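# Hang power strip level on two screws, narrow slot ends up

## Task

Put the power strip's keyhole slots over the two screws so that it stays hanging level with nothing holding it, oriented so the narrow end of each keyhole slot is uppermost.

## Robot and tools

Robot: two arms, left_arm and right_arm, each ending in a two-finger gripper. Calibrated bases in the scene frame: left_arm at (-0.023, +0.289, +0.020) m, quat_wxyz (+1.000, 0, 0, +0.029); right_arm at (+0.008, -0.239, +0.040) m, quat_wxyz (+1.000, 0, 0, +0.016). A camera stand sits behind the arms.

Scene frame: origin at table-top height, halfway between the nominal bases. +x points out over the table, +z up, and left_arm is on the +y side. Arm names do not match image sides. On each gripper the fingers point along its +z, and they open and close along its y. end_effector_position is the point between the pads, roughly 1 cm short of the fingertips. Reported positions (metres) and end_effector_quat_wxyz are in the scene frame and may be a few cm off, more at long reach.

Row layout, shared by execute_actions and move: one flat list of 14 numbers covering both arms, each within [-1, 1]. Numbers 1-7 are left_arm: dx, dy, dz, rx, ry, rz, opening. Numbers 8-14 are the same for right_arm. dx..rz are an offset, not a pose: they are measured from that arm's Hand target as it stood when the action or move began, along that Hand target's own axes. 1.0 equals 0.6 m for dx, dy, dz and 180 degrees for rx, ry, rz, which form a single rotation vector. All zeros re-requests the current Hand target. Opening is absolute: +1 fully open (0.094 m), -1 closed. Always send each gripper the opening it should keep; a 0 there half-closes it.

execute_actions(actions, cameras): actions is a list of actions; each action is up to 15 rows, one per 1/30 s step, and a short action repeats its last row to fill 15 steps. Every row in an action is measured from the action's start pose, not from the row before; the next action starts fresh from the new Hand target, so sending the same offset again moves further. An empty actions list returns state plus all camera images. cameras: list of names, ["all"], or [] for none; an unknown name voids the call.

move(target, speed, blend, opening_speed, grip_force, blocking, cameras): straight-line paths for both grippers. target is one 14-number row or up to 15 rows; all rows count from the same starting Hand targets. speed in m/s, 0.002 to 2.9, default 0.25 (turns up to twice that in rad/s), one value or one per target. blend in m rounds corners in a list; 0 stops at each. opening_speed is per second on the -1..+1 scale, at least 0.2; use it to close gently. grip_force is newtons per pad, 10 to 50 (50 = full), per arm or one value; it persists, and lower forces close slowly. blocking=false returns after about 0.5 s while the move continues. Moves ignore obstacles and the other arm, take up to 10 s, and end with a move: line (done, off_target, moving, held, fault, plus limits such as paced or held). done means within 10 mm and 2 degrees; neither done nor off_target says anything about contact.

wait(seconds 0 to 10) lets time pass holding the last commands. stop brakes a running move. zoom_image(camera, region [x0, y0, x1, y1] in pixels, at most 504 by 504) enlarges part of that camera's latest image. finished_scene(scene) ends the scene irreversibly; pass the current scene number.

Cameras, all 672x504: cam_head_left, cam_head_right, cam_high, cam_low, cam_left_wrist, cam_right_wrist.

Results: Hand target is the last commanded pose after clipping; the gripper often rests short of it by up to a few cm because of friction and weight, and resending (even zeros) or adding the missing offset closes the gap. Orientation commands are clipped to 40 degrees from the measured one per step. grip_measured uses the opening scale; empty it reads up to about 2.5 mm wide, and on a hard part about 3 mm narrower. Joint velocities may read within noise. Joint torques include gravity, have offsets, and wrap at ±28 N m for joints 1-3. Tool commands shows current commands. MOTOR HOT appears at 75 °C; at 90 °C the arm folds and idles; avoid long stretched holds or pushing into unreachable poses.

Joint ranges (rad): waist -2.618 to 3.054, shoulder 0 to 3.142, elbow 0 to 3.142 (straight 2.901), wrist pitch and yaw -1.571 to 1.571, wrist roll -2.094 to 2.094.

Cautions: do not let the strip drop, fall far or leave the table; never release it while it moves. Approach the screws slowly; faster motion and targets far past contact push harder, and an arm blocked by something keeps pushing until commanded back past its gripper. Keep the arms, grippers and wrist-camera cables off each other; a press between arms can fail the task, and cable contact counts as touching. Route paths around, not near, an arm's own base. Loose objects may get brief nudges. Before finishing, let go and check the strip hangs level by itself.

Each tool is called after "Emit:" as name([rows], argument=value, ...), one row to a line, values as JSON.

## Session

Scene 1 done. Now scene 2.

Emit:
execute_actions(actions=[])

Scene clock: 0.00 s.
left_arm: end_effector_position=(+0.3518, +0.3619, +0.1407) grip_measured=+1.000 end_effector_quat_wxyz=(+0.638, -0.147, +0.750, +0.093) | right_arm: end_effector_position=(+0.3959, -0.1835, +0.1693) grip_measured=+1.000 end_effector_quat_wxyz=(+0.659, -0.109, +0.742, +0.052)
Joint positions: left_arm=[0.001 1.544 0.254 1.114 -0.274 -0.097 0.094] | right_arm=[0.036 1.582 0.272 1.183 -0.157 -0.087 0.094]
Joint velocities: within noise
Joint torques (N m): no reading
Heat: left arm: 40 °C; right arm: 41 °C.
Hand target: left_arm +0.3523, +0.3621, +0.1411; +0.637, -0.147, +0.751, +0.094 | right_arm +0.3973, -0.1833, +0.1736; +0.663, -0.109, +0.738, +0.053
Tool commands: left_gripper/opening=+1.0 right_gripper/opening=+1.0

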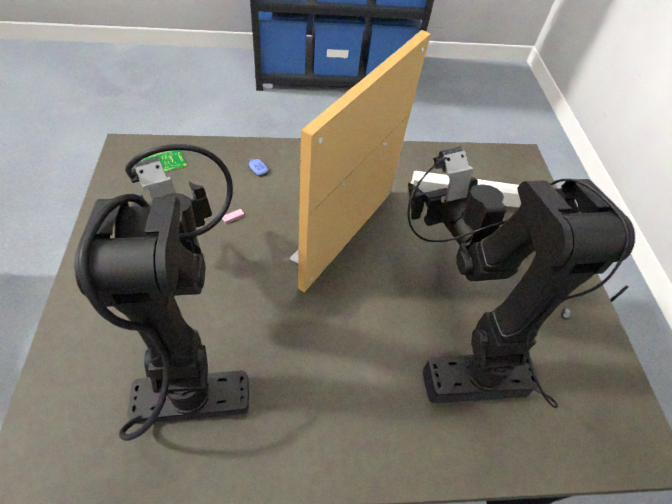

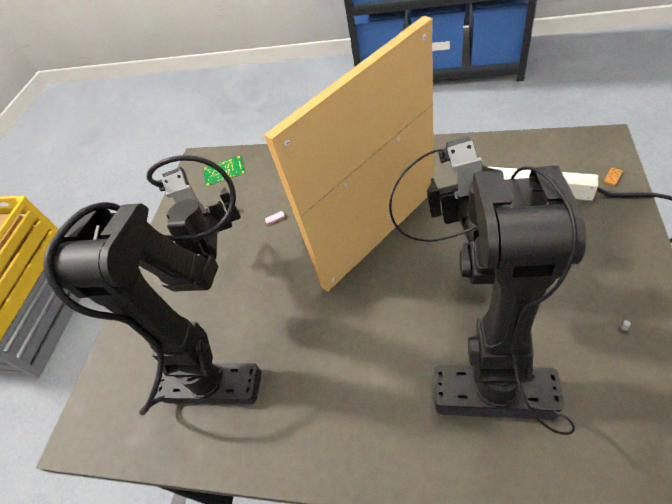

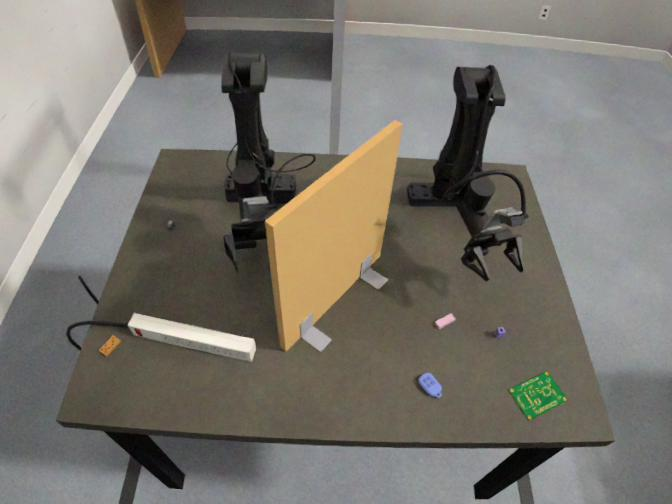

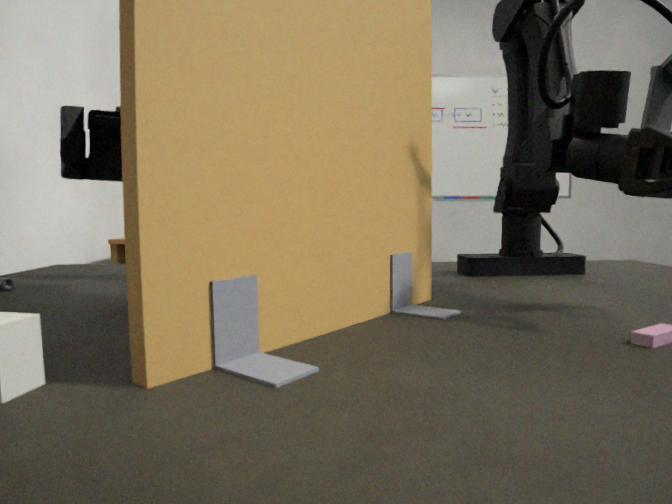

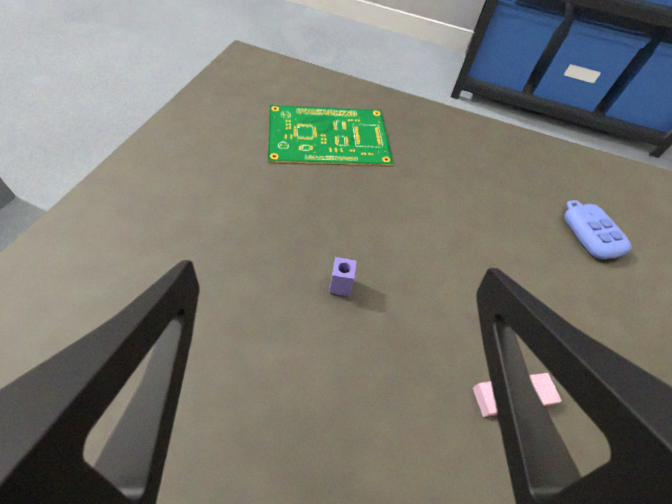

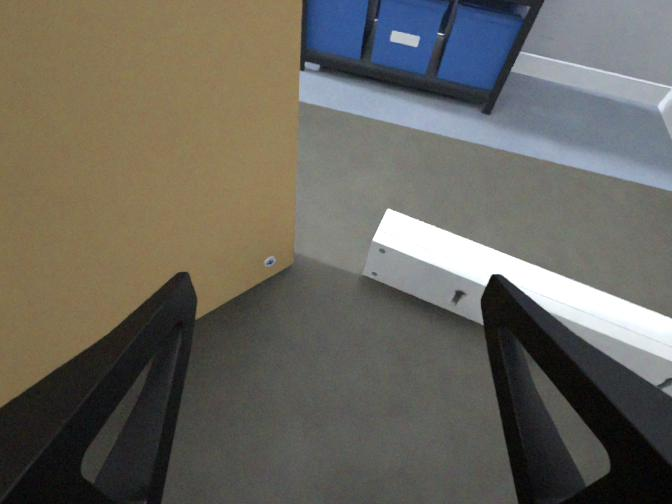

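Emit:
zoom_image(camera="cam_right_wrist", region=[350, 190, 672, 400])

Emit:
zoom_image(camera="cam_high", region=[60, 260, 300, 380])

Emit:
zoom_image(camera="cam_head_right", region=[250, 10, 470, 300])

Emit:
zoom_image(camera="cam_head_right", region=[460, 120, 672, 260])

Scaled by 1.565.

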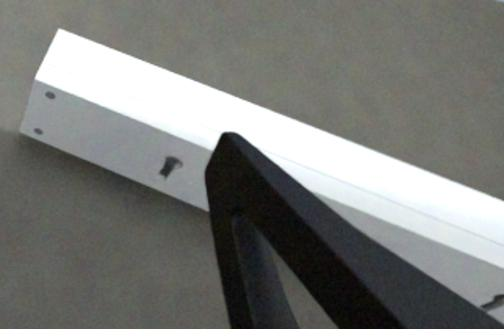

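Scaled by 2.100.

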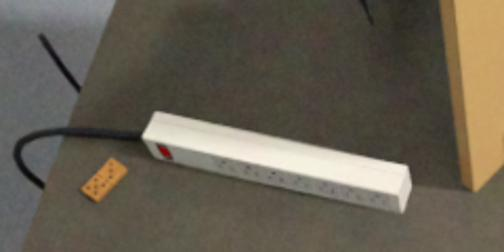

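Scaled by 1.738.

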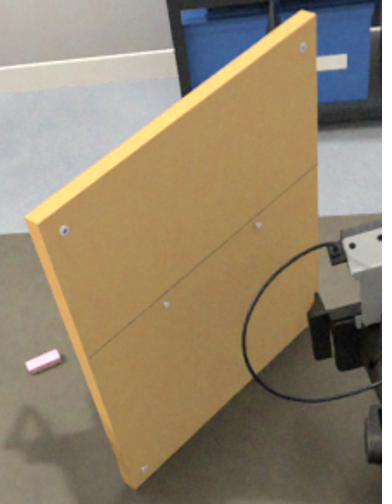

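Scaled by 2.377.

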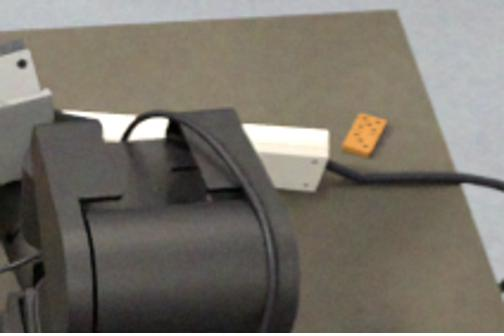

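Emit:
move(target=[0,0,0,0,0,0,1,0,0,-0.12,0.13,0,0,1], cameras=["cam_right_wrist","cam_head_right"])

Emit:
zoom_image(camera="cam_right_wrist", region=[150, 120, 600, 420])

Scene clock: 32.13 s.
left_arm: end_effector_position=(+0.3518, +0.3619, +0.1406) grip_measured=+1.000 end_effector_quat_wxyz=(+0.638, -0.147, +0.750, +0.093) | right_arm: end_effector_position=(+0.3298, -0.1993, +0.1796) grip_measured=+1.000 end_effector_quat_wxyz=(+0.669, +0.023, +0.736, -0.102)
Joint positions: left_arm=[0.001 1.544 0.254 1.113 -0.274 -0.097 0.094] | right_arm=[0.424 1.326 0.083 1.139 0.635 -0.059 0.094]
Joint torques (N m): left_arm=[-0.03 -6.22 6.08 2.24 -0.06 -0.01] | right_arm=[0.55 -4.04 4.55 1.66 0.13 0.08]
Heat: left arm: 41 °C; right arm: 43 °C.
Hand target: left_arm +0.3523, +0.3621, +0.1412; +0.637, -0.147, +0.751, +0.094 | right_arm +0.3276, -0.1992, +0.1819; +0.672, +0.027, +0.734, -0.098
Off the commanded pose: left_arm 0.001 m, 0 deg | right_arm 0.003 m, 1 deg.
move: done
Images, in order (width x height): cam_head_right 672x504, cam_right_wrist 672x504.

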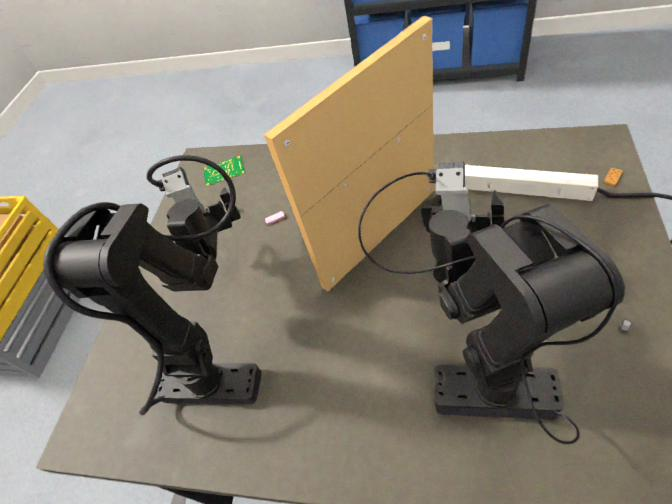

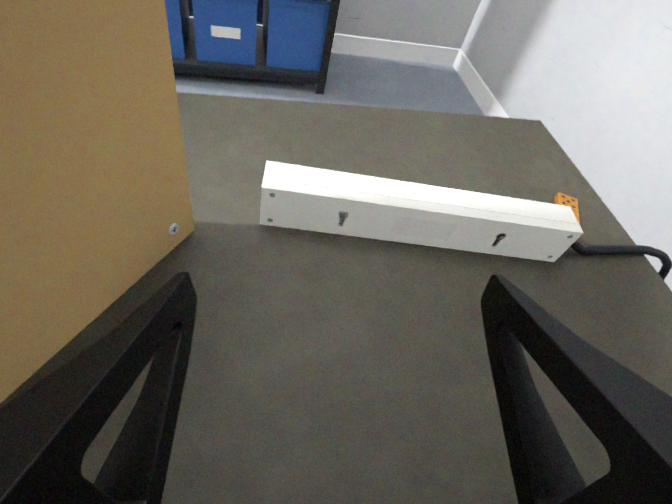

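Scaled by 1.120.

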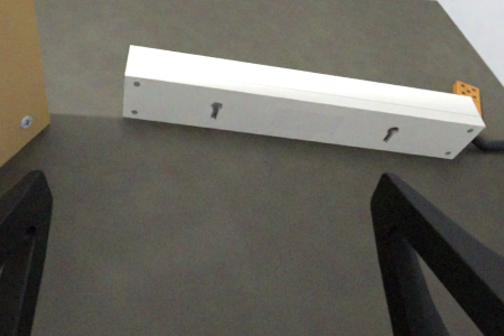

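Emit:
zoom_image(camera="cam_right_wrist", region=[300, 190, 400, 250])

Emit:
zoom_image(camera="cam_right_wrist", region=[460, 210, 560, 270])

Emit:
zoom_image(camera="cam_head_right", region=[440, 140, 672, 260])

Scaled by 5.040.

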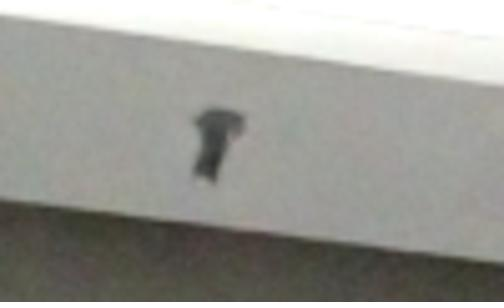

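Scaled by 5.040.

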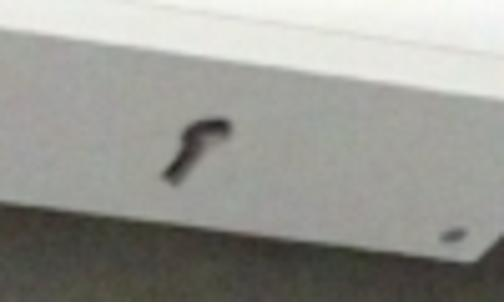

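Scaled by 2.172.

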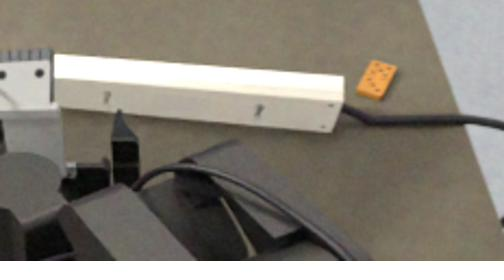

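Emit:
execute_actions(actions=[], cameras=["cam_head_left","cam_head_right"])

Emit:
zoom_image(camera="cam_head_left", region=[380, 130, 580, 250])

Emit:
zoom_image(camera="cam_head_right", region=[430, 140, 620, 230])

Scene clock: 70.70 s.
left_arm: end_effector_position=(+0.3518, +0.3619, +0.1406) grip_measured=+1.000 end_effector_quat_wxyz=(+0.638, -0.147, +0.750, +0.093) | right_arm: end_effector_position=(+0.3297, -0.1995, +0.1795) grip_measured=+1.000 end_effector_quat_wxyz=(+0.669, +0.023, +0.736, -0.102)
Joint positions: left_arm=[0.001 1.544 0.254 1.113 -0.274 -0.097 0.094] | right_arm=[0.424 1.326 0.083 1.138 0.636 -0.059 0.094]
Joint velocities: within noise
Joint torques (N m): left_arm=[-0.03 -6.22 6.06 2.23 -0.06 0] | right_arm=[0.51 -4.04 4.52 1.65 0.12 0.07]
Heat: left arm: 42 °C; right arm: 42 °C.
Hand target: left_arm +0.3523, +0.3621, +0.1412; +0.637, -0.147, +0.751, +0.094 | right_arm +0.3276, -0.1993, +0.1819; +0.672, +0.027, +0.734, -0.098
Tool commands: left_gripper/opening=+1.0 right_gripper/opening=+1.0
Off the commanded pose: left_arm 0.001 m, 0 deg | right_arm 0.003 m, 1 deg.
Images, in order (width x height): cam_head_left 672x504, cam_head_right 672x504.

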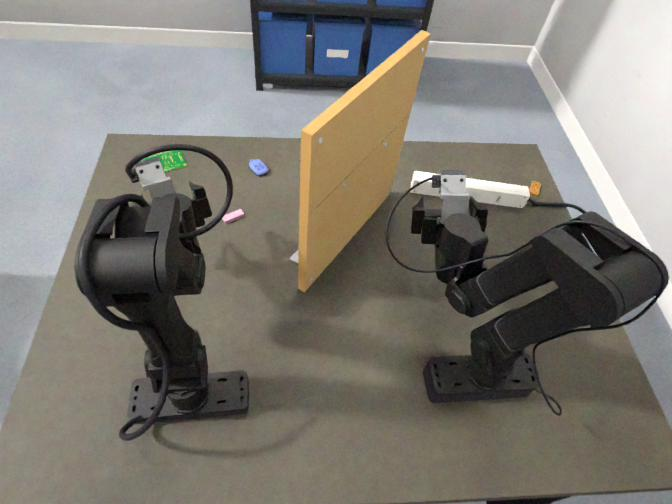

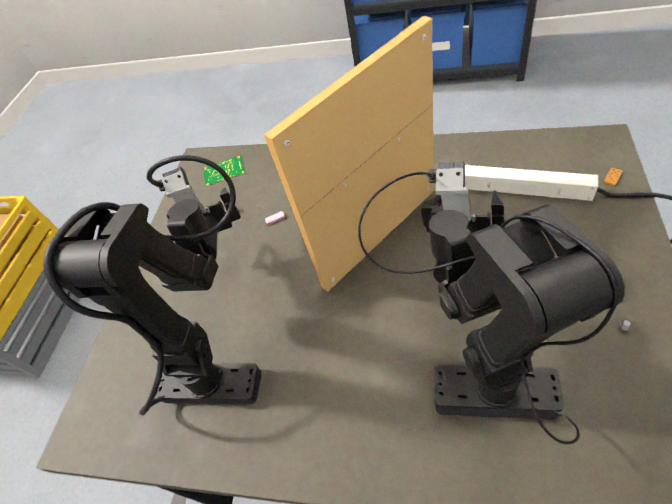

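Scaled by 2.520.

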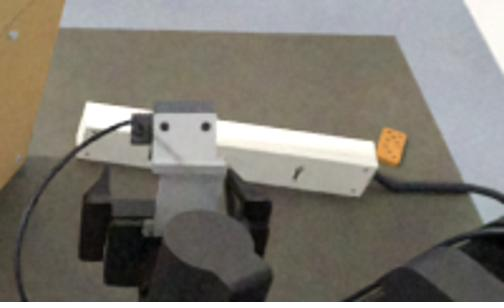

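Scaled by 2.653.

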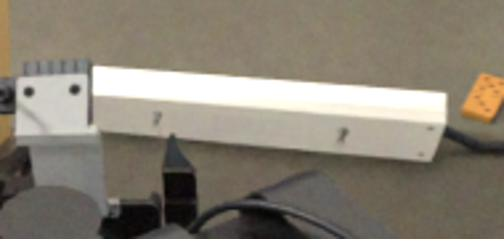

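Emit:
move(target=[0,0,0,0,0,0,1,-0.0358,-0.175,0.3033,-0.3875,0.3376,-0.3773,1], speed=0.2, cameras=["cam_right_wrist","cam_head_left","cam_head_right"])

Scene clock: 106.17 s.
left_arm: end_effector_position=(+0.3518, +0.3619, +0.1406) grip_measured=+1.000 end_effector_quat_wxyz=(+0.638, -0.147, +0.750, +0.093) | right_arm: end_effector_position=(+0.4869, -0.3360, +0.2075) grip_measured=+1.000 end_effector_quat_wxyz=(+0.068, -0.642, +0.759, -0.086)
Joint positions: left_arm=[0.001 1.544 0.254 1.113 -0.274 -0.097 0.094] | right_arm=[-0.234 2.347 2.537 -1.542 0 -1.607 0.094]
Joint torques (N m): left_arm=[-0.03 -6.2 6.08 2.23 -0.07 -0.01] | right_arm=[0.47 -8.84 8.18 0.45 -0.03 -0.06]
Heat: left arm: 41 °C; right arm: 44 °C.
Hand target: left_arm +0.3523, +0.3621, +0.1412; +0.637, -0.147, +0.751, +0.094 | right_arm +0.4900, -0.3330, +0.2002; +0.000, -0.651, +0.759, +0.000
Off the commanded pose: left_arm 0.001 m, 0 deg | right_arm 0.008 m, 13 deg.
joint sent to its limit (right arm) — joint 4 (wrist pitch), lower limit. The joint targets are off in orientation, not in position.
move: off_target (right_arm)
Images, in order (width x height): cam_head_left 672x504, cam_head_right 672x504, cam_right_wrist 672x504.

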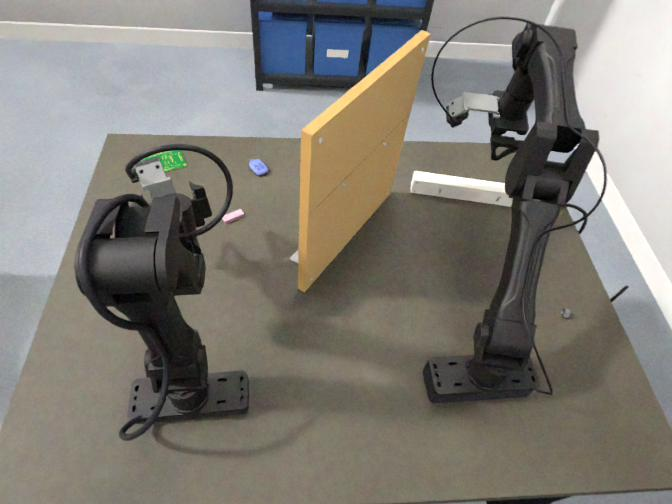

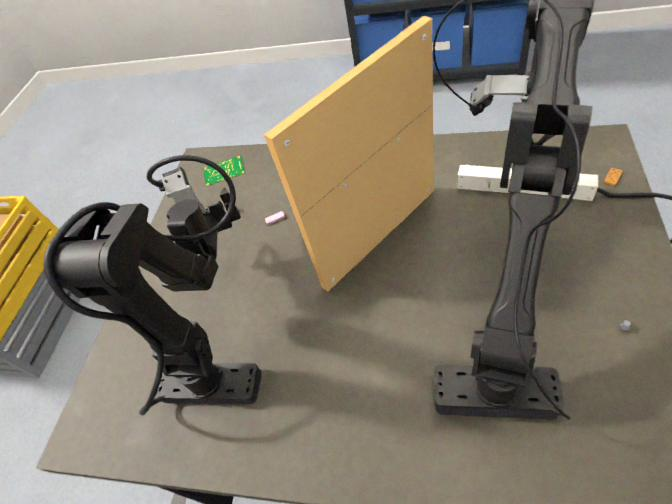

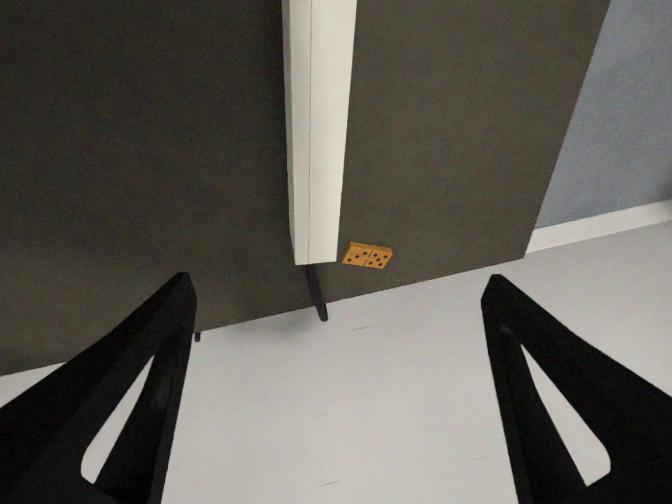

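Emit:
move(target=[0,0,0,0,0,0,1,0,0,0.15,0,0,0,1], speed=0.15, cameras=["cam_right_wrist","cam_head_left"])

Scene clock: 117.70 s.
left_arm: end_effector_position=(+0.3518, +0.3619, +0.1406) grip_measured=+1.000 end_effector_quat_wxyz=(+0.638, -0.147, +0.750, +0.093) | right_arm: end_effector_position=(+0.4880, -0.3365, +0.1149) grip_measured=+1.000 end_effector_quat_wxyz=(+0.007, -0.646, +0.763, -0.010)
Joint positions: left_arm=[0.001 1.544 0.254 1.113 -0.274 -0.097 0.094] | right_arm=[-0.234 2.547 2.544 -1.544 0.002 -1.608 0.094]
Joint torques (N m): left_arm=[-0.03 -6.22 6.06 2.23 -0.06 -0.01] | right_arm=[0.57 -10.51 8.2 0.11 -0.04 -0.05]
Heat: left arm: 41 °C; right arm: 45 °C.
Hand target: left_arm +0.3523, +0.3621, +0.1412; +0.637, -0.147, +0.751, +0.094 | right_arm +0.4900, -0.3330, +0.1103; +0.000, -0.651, +0.759, +0.000
Off the commanded pose: left_arm 0.001 m, 0 deg | right_arm 0.006 m, 2 deg.
joint sent to its limit (right arm) — joint 4 (wrist pitch), lower limit. The joint targets still meet the commanded pose.
move: done
Images, in order (width x height): cam_head_left 672x504, cam_right_wrist 672x504.

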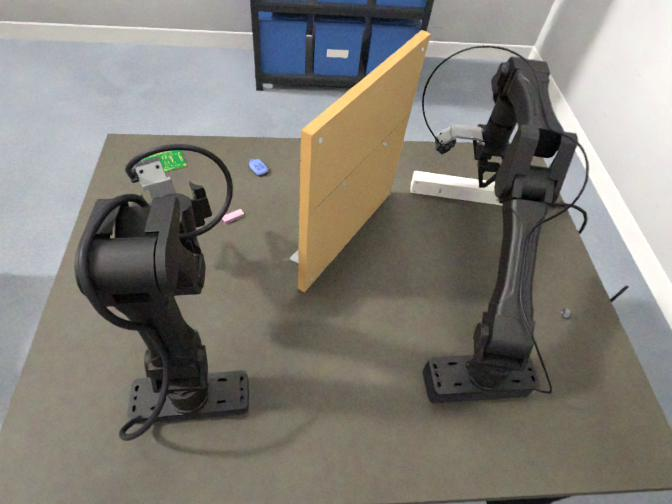

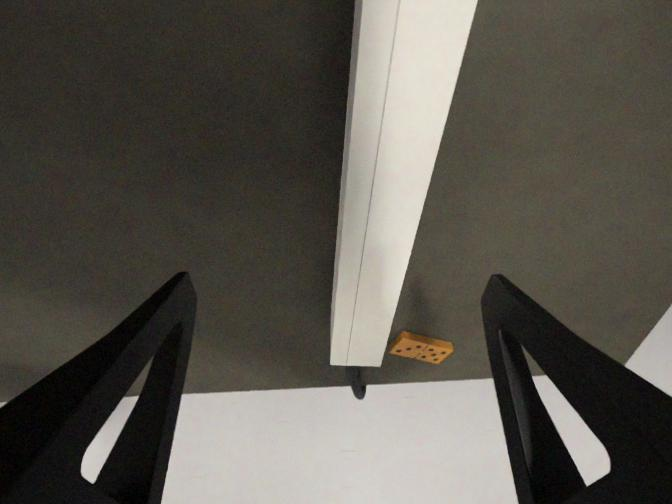

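Emit:
move(target=[0,0,0,0,0,0,1,-0.083,-0.033,0,0,0,0.025,1], speed=0.15, cameras=["cam_right_wrist","cam_head_left"])

Scene clock: 129.73 s.
left_arm: end_effector_position=(+0.3518, +0.3619, +0.1406) grip_measured=+1.000 end_effector_quat_wxyz=(+0.638, -0.147, +0.750, +0.093) | right_arm: end_effector_position=(+0.5157, -0.2855, +0.1196) grip_measured=+1.000 end_effector_quat_wxyz=(+0.030, -0.625, +0.779, -0.033)
Joint positions: left_arm=[0.001 1.544 0.254 1.113 -0.274 -0.097 0.094] | right_arm=[-0.123 2.605 2.67 -1.546 0.006 -1.444 0.094]
Joint torques (N m): left_arm=[-0.05 -6.22 6.06 2.23 -0.06 -0.01] | right_arm=[-0.35 -10.07 8.2 0.24 -0.08 0.05]
Heat: left arm: 41 °C; right arm: 46 °C.
Hand target: left_arm +0.3523, +0.3621, +0.1412; +0.637, -0.147, +0.751, +0.094 | right_arm +0.5172, -0.2868, +0.1103; +0.000, -0.621, +0.784, +0.000
Off the commanded pose: left_arm 0.001 m, 0 deg | right_arm 0.010 m, 5 deg.
joint sent to its limit (right arm) — joint 4 (wrist pitch), lower limit. The joint targets are off in orientation, not in position.
move: off_target (right_arm)
Images, in order (width x height): cam_head_left 672x504, cam_right_wrist 672x504.

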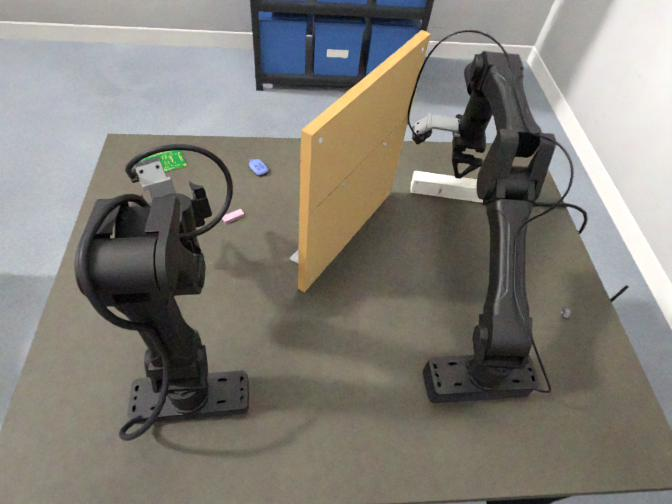

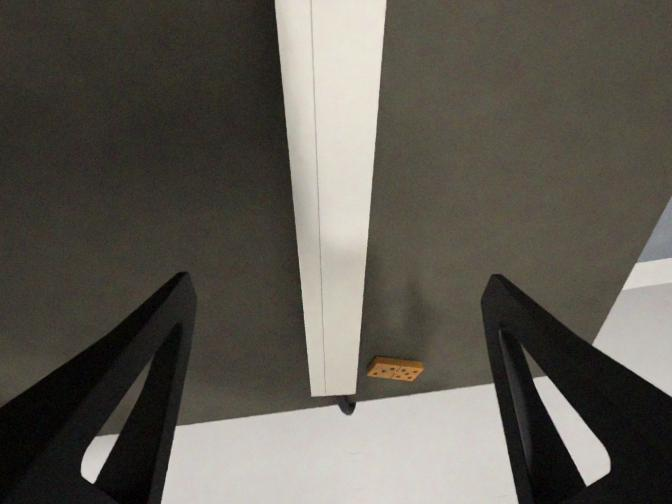

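Emit:
move(target=[0,0,0,0,0,0,1,0,0,0.108,0,0,0,1], speed=0.1, cameras=["cam_right_wrist","cam_head_left"])

Scene clock: 137.17 s.
left_arm: end_effector_position=(+0.3518, +0.3619, +0.1406) grip_measured=+1.000 end_effector_quat_wxyz=(+0.638, -0.147, +0.750, +0.093) | right_arm: end_effector_position=(+0.5182, -0.2857, +0.0619) grip_measured=+1.000 end_effector_quat_wxyz=(+0.007, -0.626, +0.780, -0.011)
Joint positions: left_arm=[0.001 1.544 0.254 1.113 -0.274 -0.097 0.094] | right_arm=[-0.123 2.679 2.582 -1.449 0.006 -1.443 0.094]
Joint torques (N m): left_arm=[-0.03 -6.22 6.06 2.24 -0.07 0] | right_arm=[-0.39 -10.54 6.13 0.33 -0.08 0.07]
Heat: left arm: 41 °C; right arm: 46 °C.
Hand target: left_arm +0.3523, +0.3621, +0.1412; +0.637, -0.147, +0.751, +0.094 | right_arm +0.5172, -0.2867, +0.0455; +0.000, -0.621, +0.784, +0.000
Off the commanded pose: left_arm 0.001 m, 0 deg | right_arm 0.017 m, 2 deg.
move: off_target (right_arm)
Images, in order (width x height): cam_head_left 672x504, cam_right_wrist 672x504.

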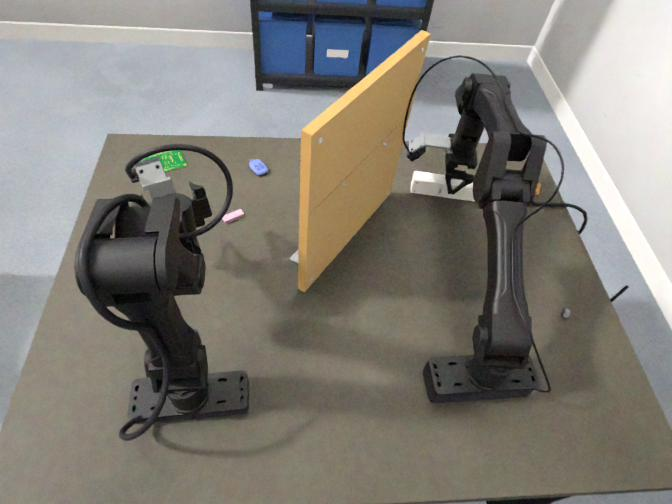

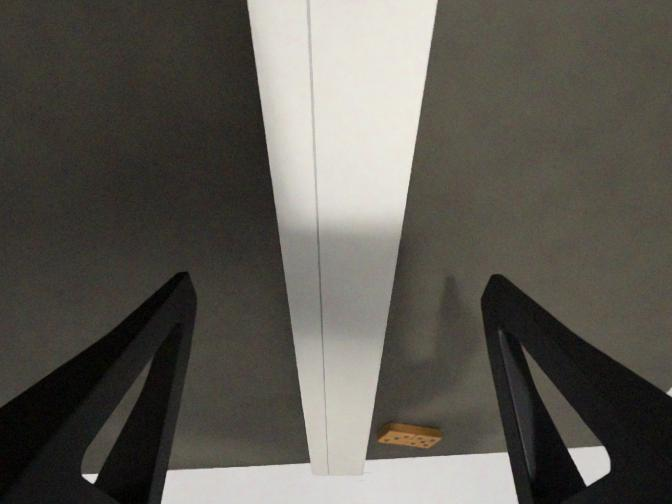

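Emit:
move(target=[0,0,0,0,0,0,1,0,0,0.034,0,0,0,1], speed=0.06)

Scene clock: 139.97 s.
left_arm: end_effector_position=(+0.3518, +0.3619, +0.1406) grip_measured=+1.000 end_effector_quat_wxyz=(+0.638, -0.147, +0.750, +0.093) | right_arm: end_effector_position=(+0.5212, -0.2860, +0.0407) grip_measured=+1.000 end_effector_quat_wxyz=(+0.008, -0.626, +0.780, -0.012)
Joint positions: left_arm=[0.001 1.544 0.254 1.113 -0.274 -0.097 0.094] | right_arm=[-0.123 2.679 2.498 -1.361 0.006 -1.443 0.094]
Joint torques (N m): left_arm=[-0.03 -6.23 6.06 2.23 -0.06 -0.01] | right_arm=[-0.38 -11.4 4.92 0.29 -0.08 0.09]
Heat: left arm: 41 °C; right arm: 46 °C.
Hand target: left_arm +0.3523, +0.3621, +0.1412; +0.637, -0.147, +0.751, +0.094 | right_arm +0.5172, -0.2867, +0.0251; +0.000, -0.621, +0.784, +0.000
Off the commanded pose: left_arm 0.001 m, 0 deg | right_arm 0.016 m, 2 deg.
move: off_target (right_arm)

Emit:
move(target=[0,0,0,0,0,0,1,0,0,0,0,0,0,-0.4], opening_speed=0.5, cameras=["cam_right_wrist"])

Scene clock: 145.63 s.
left_arm: end_effector_position=(+0.3518, +0.3619, +0.1406) grip_measured=+1.000 end_effector_quat_wxyz=(+0.638, -0.147, +0.750, +0.093) | right_arm: end_effector_position=(+0.5213, -0.2861, +0.0407) grip_measured=-0.291 end_effector_quat_wxyz=(+0.009, -0.626, +0.780, -0.013)
Joint positions: left_arm=[0.001 1.544 0.254 1.113 -0.274 -0.097 0.094] | right_arm=[-0.123 2.679 2.498 -1.36 0.006 -1.443 0.033]
Joint torques (N m): left_arm=[-0.03 -6.22 6.06 2.24 -0.07 -0.01] | right_arm=[-0.38 -11.4 4.98 0.32 -0.08 0.09]
Heat: left arm: 41 °C; right arm: 45 °C.
Hand target: left_arm +0.3523, +0.3621, +0.1412; +0.637, -0.147, +0.751, +0.094 | right_arm +0.5172, -0.2868, +0.0251; +0.000, -0.621, +0.784, +0.000
Off the commanded pose: left_arm 0.001 m, 0 deg | right_arm 0.016 m, 2 deg.
move: off_target (right_arm)
Images, in order (width x height): cam_right_wrist 672x504.

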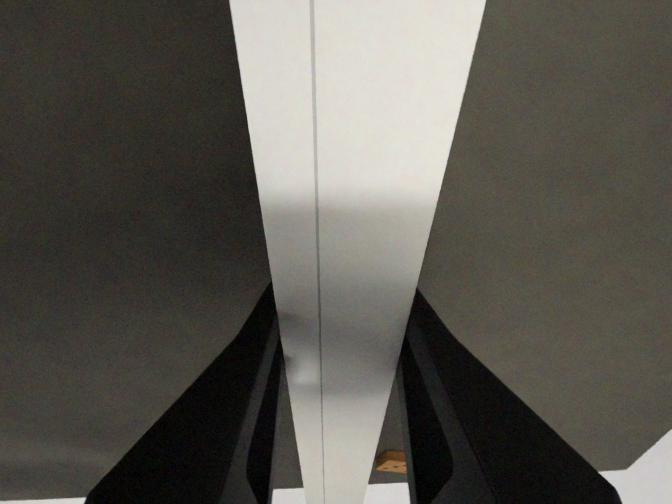

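Emit:
move([
  [0,0,0,0,0,0,1,0,0,-0.1,0,0,0,-0.4],
  [0,0,0,0,0,0,1,0.038,0.162,-0.21,0,0,0,-0.4],
], speed=0.08, blend=[0.02,0], cameras=["cam_right_wrist","cam_head_left","cam_high"])

Scene clock: 154.17 s.
left_arm: end_effector_position=(+0.3518, +0.3619, +0.1406) grip_measured=+1.000 end_effector_quat_wxyz=(+0.638, -0.147, +0.750, +0.093) | right_arm: end_effector_position=(+0.4209, -0.2784, +0.1288) grip_measured=-0.292 end_effector_quat_wxyz=(-0.007, -0.623, +0.782, +0.025)
Joint positions: left_arm=[0.001 1.544 0.254 1.113 -0.274 -0.097 0.094] | right_arm=[-0.141 2.193 1.977 -1.4 -0.027 -1.456 0.033]
Joint torques (N m): left_arm=[-0.05 -6.22 6.08 2.23 -0.07 0] | right_arm=[-0.76 -15.77 5.34 0.02 0.28 0.04]
Heat: left arm: 41 °C; right arm: 45 °C.
Hand target: left_arm +0.3523, +0.3621, +0.1412; +0.637, -0.147, +0.751, +0.094 | right_arm +0.4173, -0.2868, +0.1510; +0.000, -0.621, +0.784, +0.000
Off the commanded pose: left_arm 0.001 m, 0 deg | right_arm 0.024 m, 3 deg.
move: off_target (right_arm)
Images, in order (width x height): cam_head_left 672x504, cam_high 672x504, cam_right_wrist 672x504.

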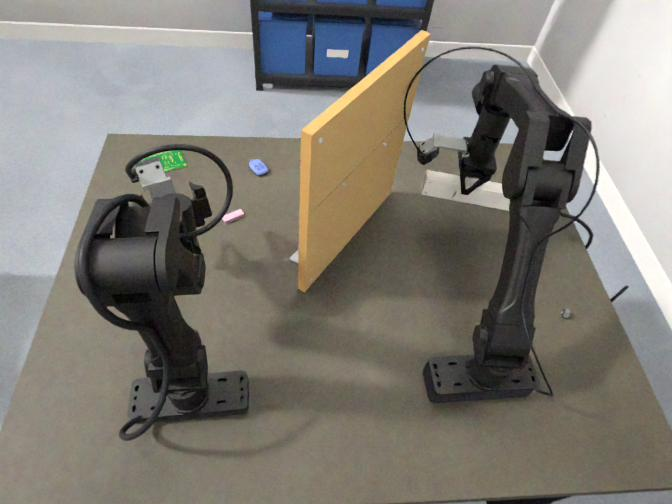

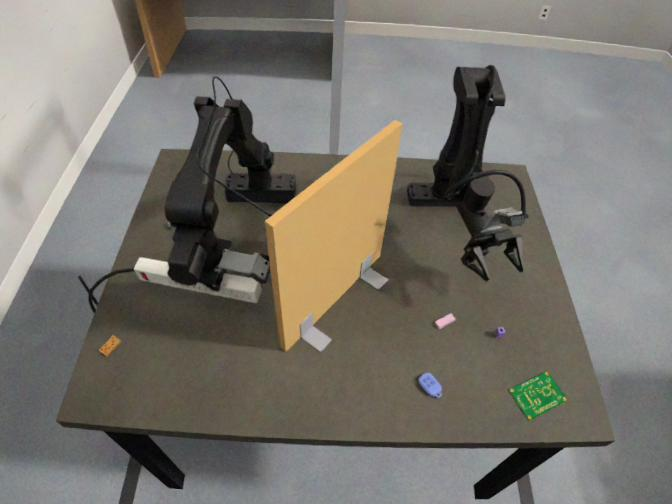

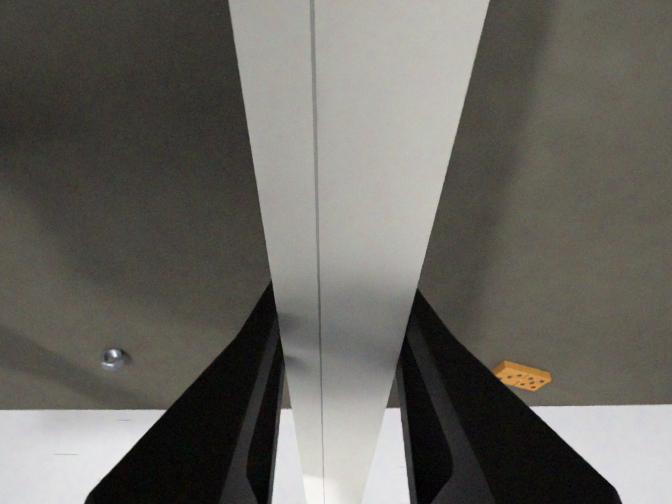

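Emit:
move(target=[0,0,0,0,0,0,1,0,0,0.02,0.278,0,0,-0.4], speed=0.25, cameras=["cam_right_wrist","cam_head_left","cam_head_right","cam_high"])

Scene clock: 160.40 s.
left_arm: end_effector_position=(+0.3518, +0.3619, +0.1406) grip_measured=+1.000 end_effector_quat_wxyz=(+0.638, -0.147, +0.750, +0.093) | right_arm: end_effector_position=(+0.4058, -0.2813, +0.1151) grip_measured=-0.292 end_effector_quat_wxyz=(+0.245, -0.571, +0.730, -0.287)
Joint positions: left_arm=[0.001 1.544 0.254 1.113 -0.274 -0.097 0.094] | right_arm=[-0.099 1.526 0.756 -0.032 0.092 -1.432 0.033]
Joint torques (N m): left_arm=[-0.03 -6.23 6.06 2.24 -0.07 0] | right_arm=[0.49 -8.43 6.23 2.03 0.48 -0.25]
Heat: left arm: 41 °C; right arm: 44 °C.
Hand target: left_arm +0.3523, +0.3621, +0.1412; +0.637, -0.147, +0.751, +0.094 | right_arm +0.4174, -0.2866, +0.1391; +0.263, -0.563, +0.710, -0.332
Off the commanded pose: left_arm 0.001 m, 0 deg | right_arm 0.027 m, 6 deg.
move: off_target (right_arm)
Images, in order (width x height): cam_head_left 672x504, cam_head_right 672x504, cam_high 672x504, cam_right_wrist 672x504.

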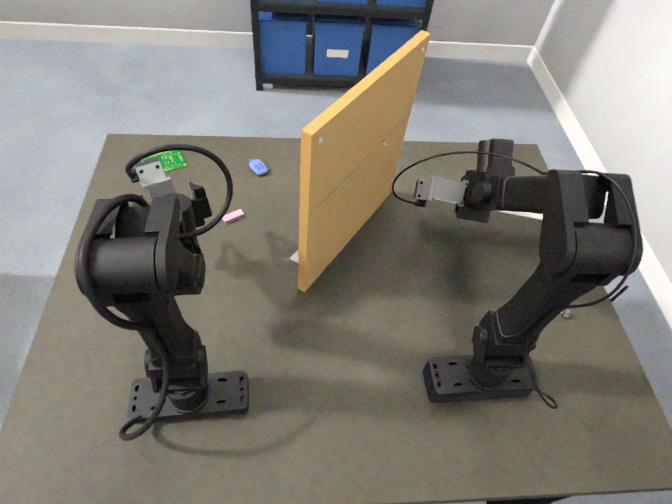

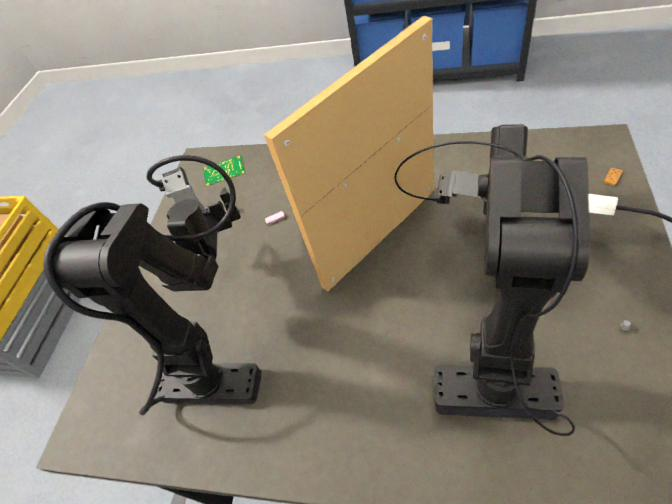

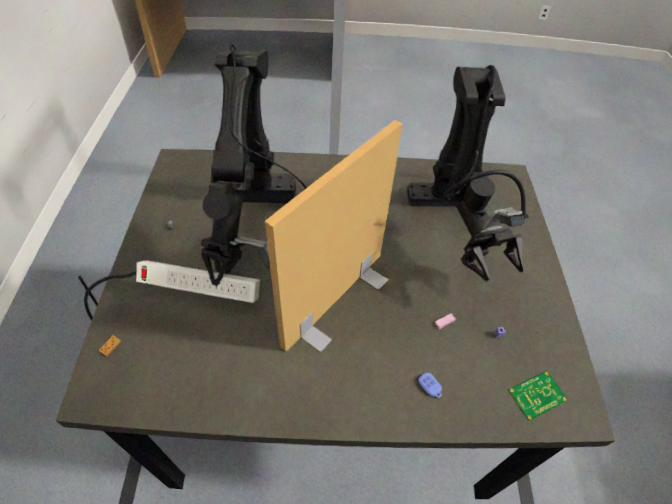

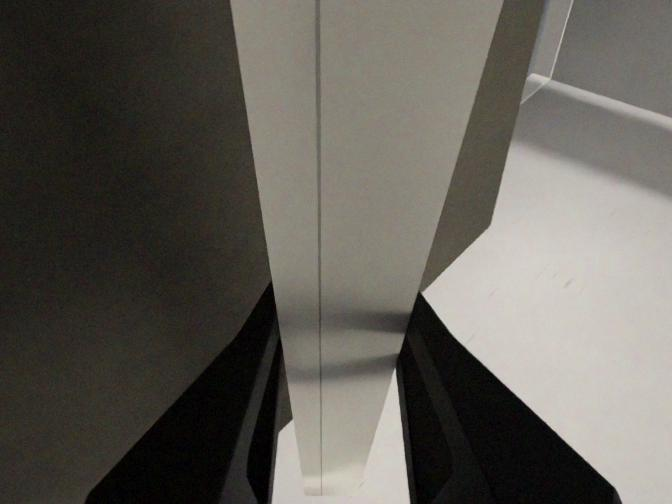

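Emit:
move(target=[0,0,0,0,0,0,1,0,0.07,0.059,0.055,0,-0.008,-0.4], speed=0.1, cameras=["cam_high","cam_right_wrist"])

Scene clock: 176.13 s.
left_arm: end_effector_position=(+0.3518, +0.3619, +0.1406) grip_measured=+1.000 end_effector_quat_wxyz=(+0.638, -0.147, +0.750, +0.093) | right_arm: end_effector_position=(+0.4081, -0.2839, +0.0721) grip_measured=-0.292 end_effector_quat_wxyz=(+0.298, -0.549, +0.692, -0.362)
Joint positions: left_arm=[0.001 1.544 0.254 1.113 -0.274 -0.097 0.094] | right_arm=[-0.089 1.694 0.49 0.602 0.128 -1.466 0.033]
Joint torques (N m): left_arm=[-0.03 -6.22 6.08 2.24 -0.07 -0.01] | right_arm=[0.49 -4.94 4.93 2.35 0.35 -0.33]
Heat: left arm: 41 °C; right arm: 44 °C.
Hand target: left_arm +0.3523, +0.3621, +0.1412; +0.637, -0.147, +0.751, +0.094 | right_arm +0.4175, -0.2867, +0.0842; +0.306, -0.547, +0.672, -0.395
Off the commanded pose: left_arm 0.001 m, 0 deg | right_arm 0.016 m, 5 deg.
move: off_target (right_arm)
Images, in order (width x height): cam_high 672x504, cam_right_wrist 672x504.

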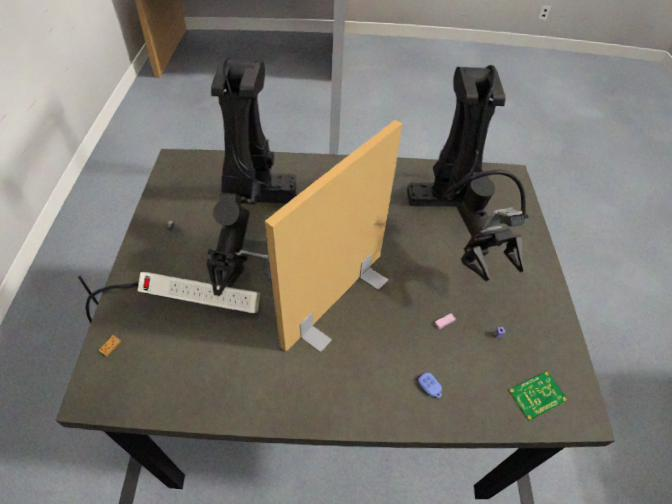

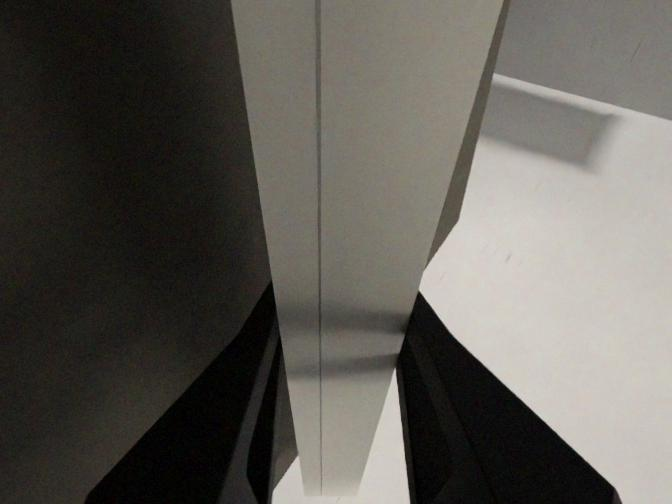

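Emit:
move(target=[0,0,0,0,0,0,1,0,0.0433,0.025,0,0,-0.004,-0.4], speed=0.05)

Emit:
move(target=[0,0,0,0,0,0,1,0,0.011,0.006,0,0,0,-0.4], speed=0.03)

Scene clock: 180.70 s.
left_arm: end_effector_position=(+0.3518, +0.3619, +0.1406) grip_measured=+1.000 end_effector_quat_wxyz=(+0.638, -0.147, +0.750, +0.093) | right_arm: end_effector_position=(+0.4110, -0.2858, +0.0459) grip_measured=-0.293 end_effector_quat_wxyz=(+0.294, -0.554, +0.683, -0.373)
Joint positions: left_arm=[0.001 1.544 0.254 1.113 -0.274 -0.097 0.094] | right_arm=[-0.089 1.845 0.468 0.791 0.137 -1.494 0.033]
Joint torques (N m): left_arm=[-0.03 -6.22 6.06 2.23 -0.06 -0.01] | right_arm=[0.27 -5.16 3.82 2.29 0.22 -0.21]
Heat: left arm: 41 °C; right arm: 43 °C.
Hand target: left_arm +0.3523, +0.3621, +0.1412; +0.637, -0.147, +0.751, +0.094 | right_arm +0.4174, -0.2873, +0.0542; +0.304, -0.551, +0.669, -0.397
Off the commanded pose: left_arm 0.001 m, 0 deg | right_arm 0.011 m, 3 deg.
move: off_target (right_arm)

Scene clock: 181.57 s.
left_arm: end_effector_position=(+0.3518, +0.3619, +0.1406) grip_measured=+1.000 end_effector_quat_wxyz=(+0.638, -0.147, +0.750, +0.093) | right_arm: end_effector_position=(+0.4145, -0.2864, +0.0433) grip_measured=-0.293 end_effector_quat_wxyz=(+0.300, -0.550, +0.680, -0.380)
Joint positions: left_arm=[0.001 1.544 0.254 1.113 -0.274 -0.097 0.094] | right_arm=[-0.089 1.884 0.468 0.851 0.14 -1.494 0.033]
Joint torques (N m): left_arm=[-0.03 -6.22 6.06 2.24 -0.07 -0.01] | right_arm=[0.21 -5.04 3.37 2.2 0.16 -0.22]
Heat: left arm: 41 °C; right arm: 43 °C.
Hand target: left_arm +0.3523, +0.3621, +0.1412; +0.637, -0.147, +0.751, +0.094 | right_arm +0.4171, -0.2875, +0.0467; +0.304, -0.551, +0.669, -0.397
Off the commanded pose: left_arm 0.001 m, 0 deg | right_arm 0.004 m, 2 deg.
move: done

Emit:
move(target=[0,0,0,0,0,0,1,0,0.011,0.006,0,0,0,-0.4], speed=0.03, cameras=["cam_high","cam_head_right","cam_head_left"])

Scene clock: 184.40 s.
left_arm: end_effector_position=(+0.3518, +0.3619, +0.1406) grip_measured=+1.000 end_effector_quat_wxyz=(+0.638, -0.147, +0.750, +0.093) | right_arm: end_effector_position=(+0.4187, -0.2873, +0.0425) grip_measured=-0.293 end_effector_quat_wxyz=(+0.308, -0.544, +0.676, -0.390)
Joint positions: left_arm=[0.001 1.544 0.254 1.113 -0.274 -0.097 0.094] | right_arm=[-0.089 1.922 0.468 0.918 0.143 -1.494 0.033]
Joint torques (N m): left_arm=[-0.02 -6.22 6.08 2.23 -0.07 -0.01] | right_arm=[0.13 -4.86 2.99 1.99 0.11 -0.24]
Heat: left arm: 41 °C; right arm: 43 °C.
Hand target: left_arm +0.3523, +0.3621, +0.1412; +0.637, -0.147, +0.751, +0.094 | right_arm +0.4169, -0.2877, +0.0391; +0.303, -0.551, +0.669, -0.397
Off the commanded pose: left_arm 0.001 m, 0 deg | right_arm 0.004 m, 2 deg.
move: done
Images, in order (width x height): cam_head_left 672x504, cam_head_right 672x504, cam_high 672x504.

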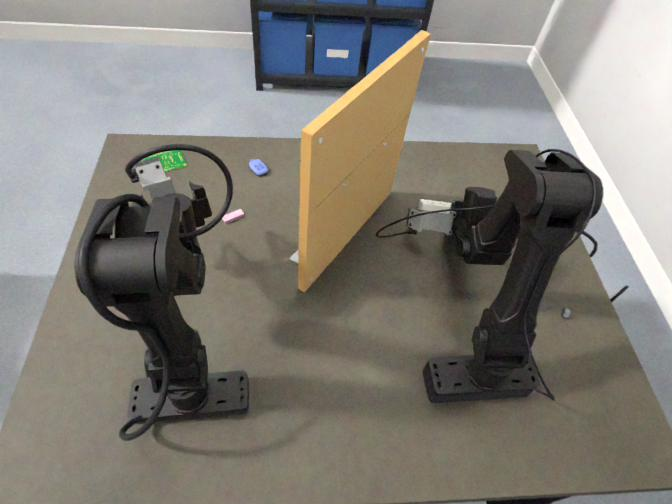

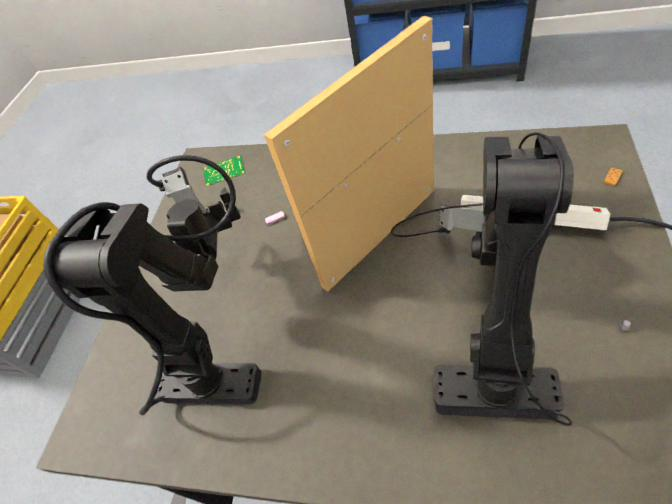

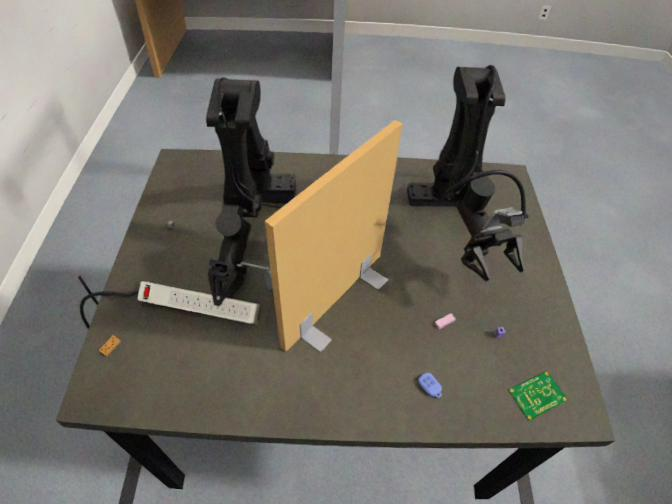

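Emit:
move(target=[0,0,0,0,0,0,1,0,0.007,0.004,0.035,0,0,-0.4], speed=0.05)

Scene clock: 189.30 s.
left_arm: end_effector_position=(+0.3518, +0.3619, +0.1406) grip_measured=+1.000 end_effector_quat_wxyz=(+0.638, -0.147, +0.750, +0.093) | right_arm: end_effector_position=(+0.4198, -0.2887, +0.0397) grip_measured=-0.293 end_effector_quat_wxyz=(+0.342, -0.523, +0.653, -0.428)
Joint positions: left_arm=[0.001 1.544 0.254 1.113 -0.274 -0.097 0.094] | right_arm=[-0.089 2.076 0.418 1.243 0.15 -1.506 0.033]
Joint torques (N m): left_arm=[-0.03 -6.22 6.06 2.23 -0.07 0] | right_arm=[0.32 -4.96 2.19 1.97 0.11 -0.28]
Heat: left arm: 41 °C; right arm: 42 °C.
Hand target: left_arm +0.3523, +0.3621, +0.1412; +0.637, -0.147, +0.751, +0.094 | right_arm +0.4168, -0.2878, +0.0342; +0.333, -0.533, +0.646, -0.433
Off the commanded pose: left_arm 0.001 m, 0 deg | right_arm 0.006 m, 2 deg.
move: done


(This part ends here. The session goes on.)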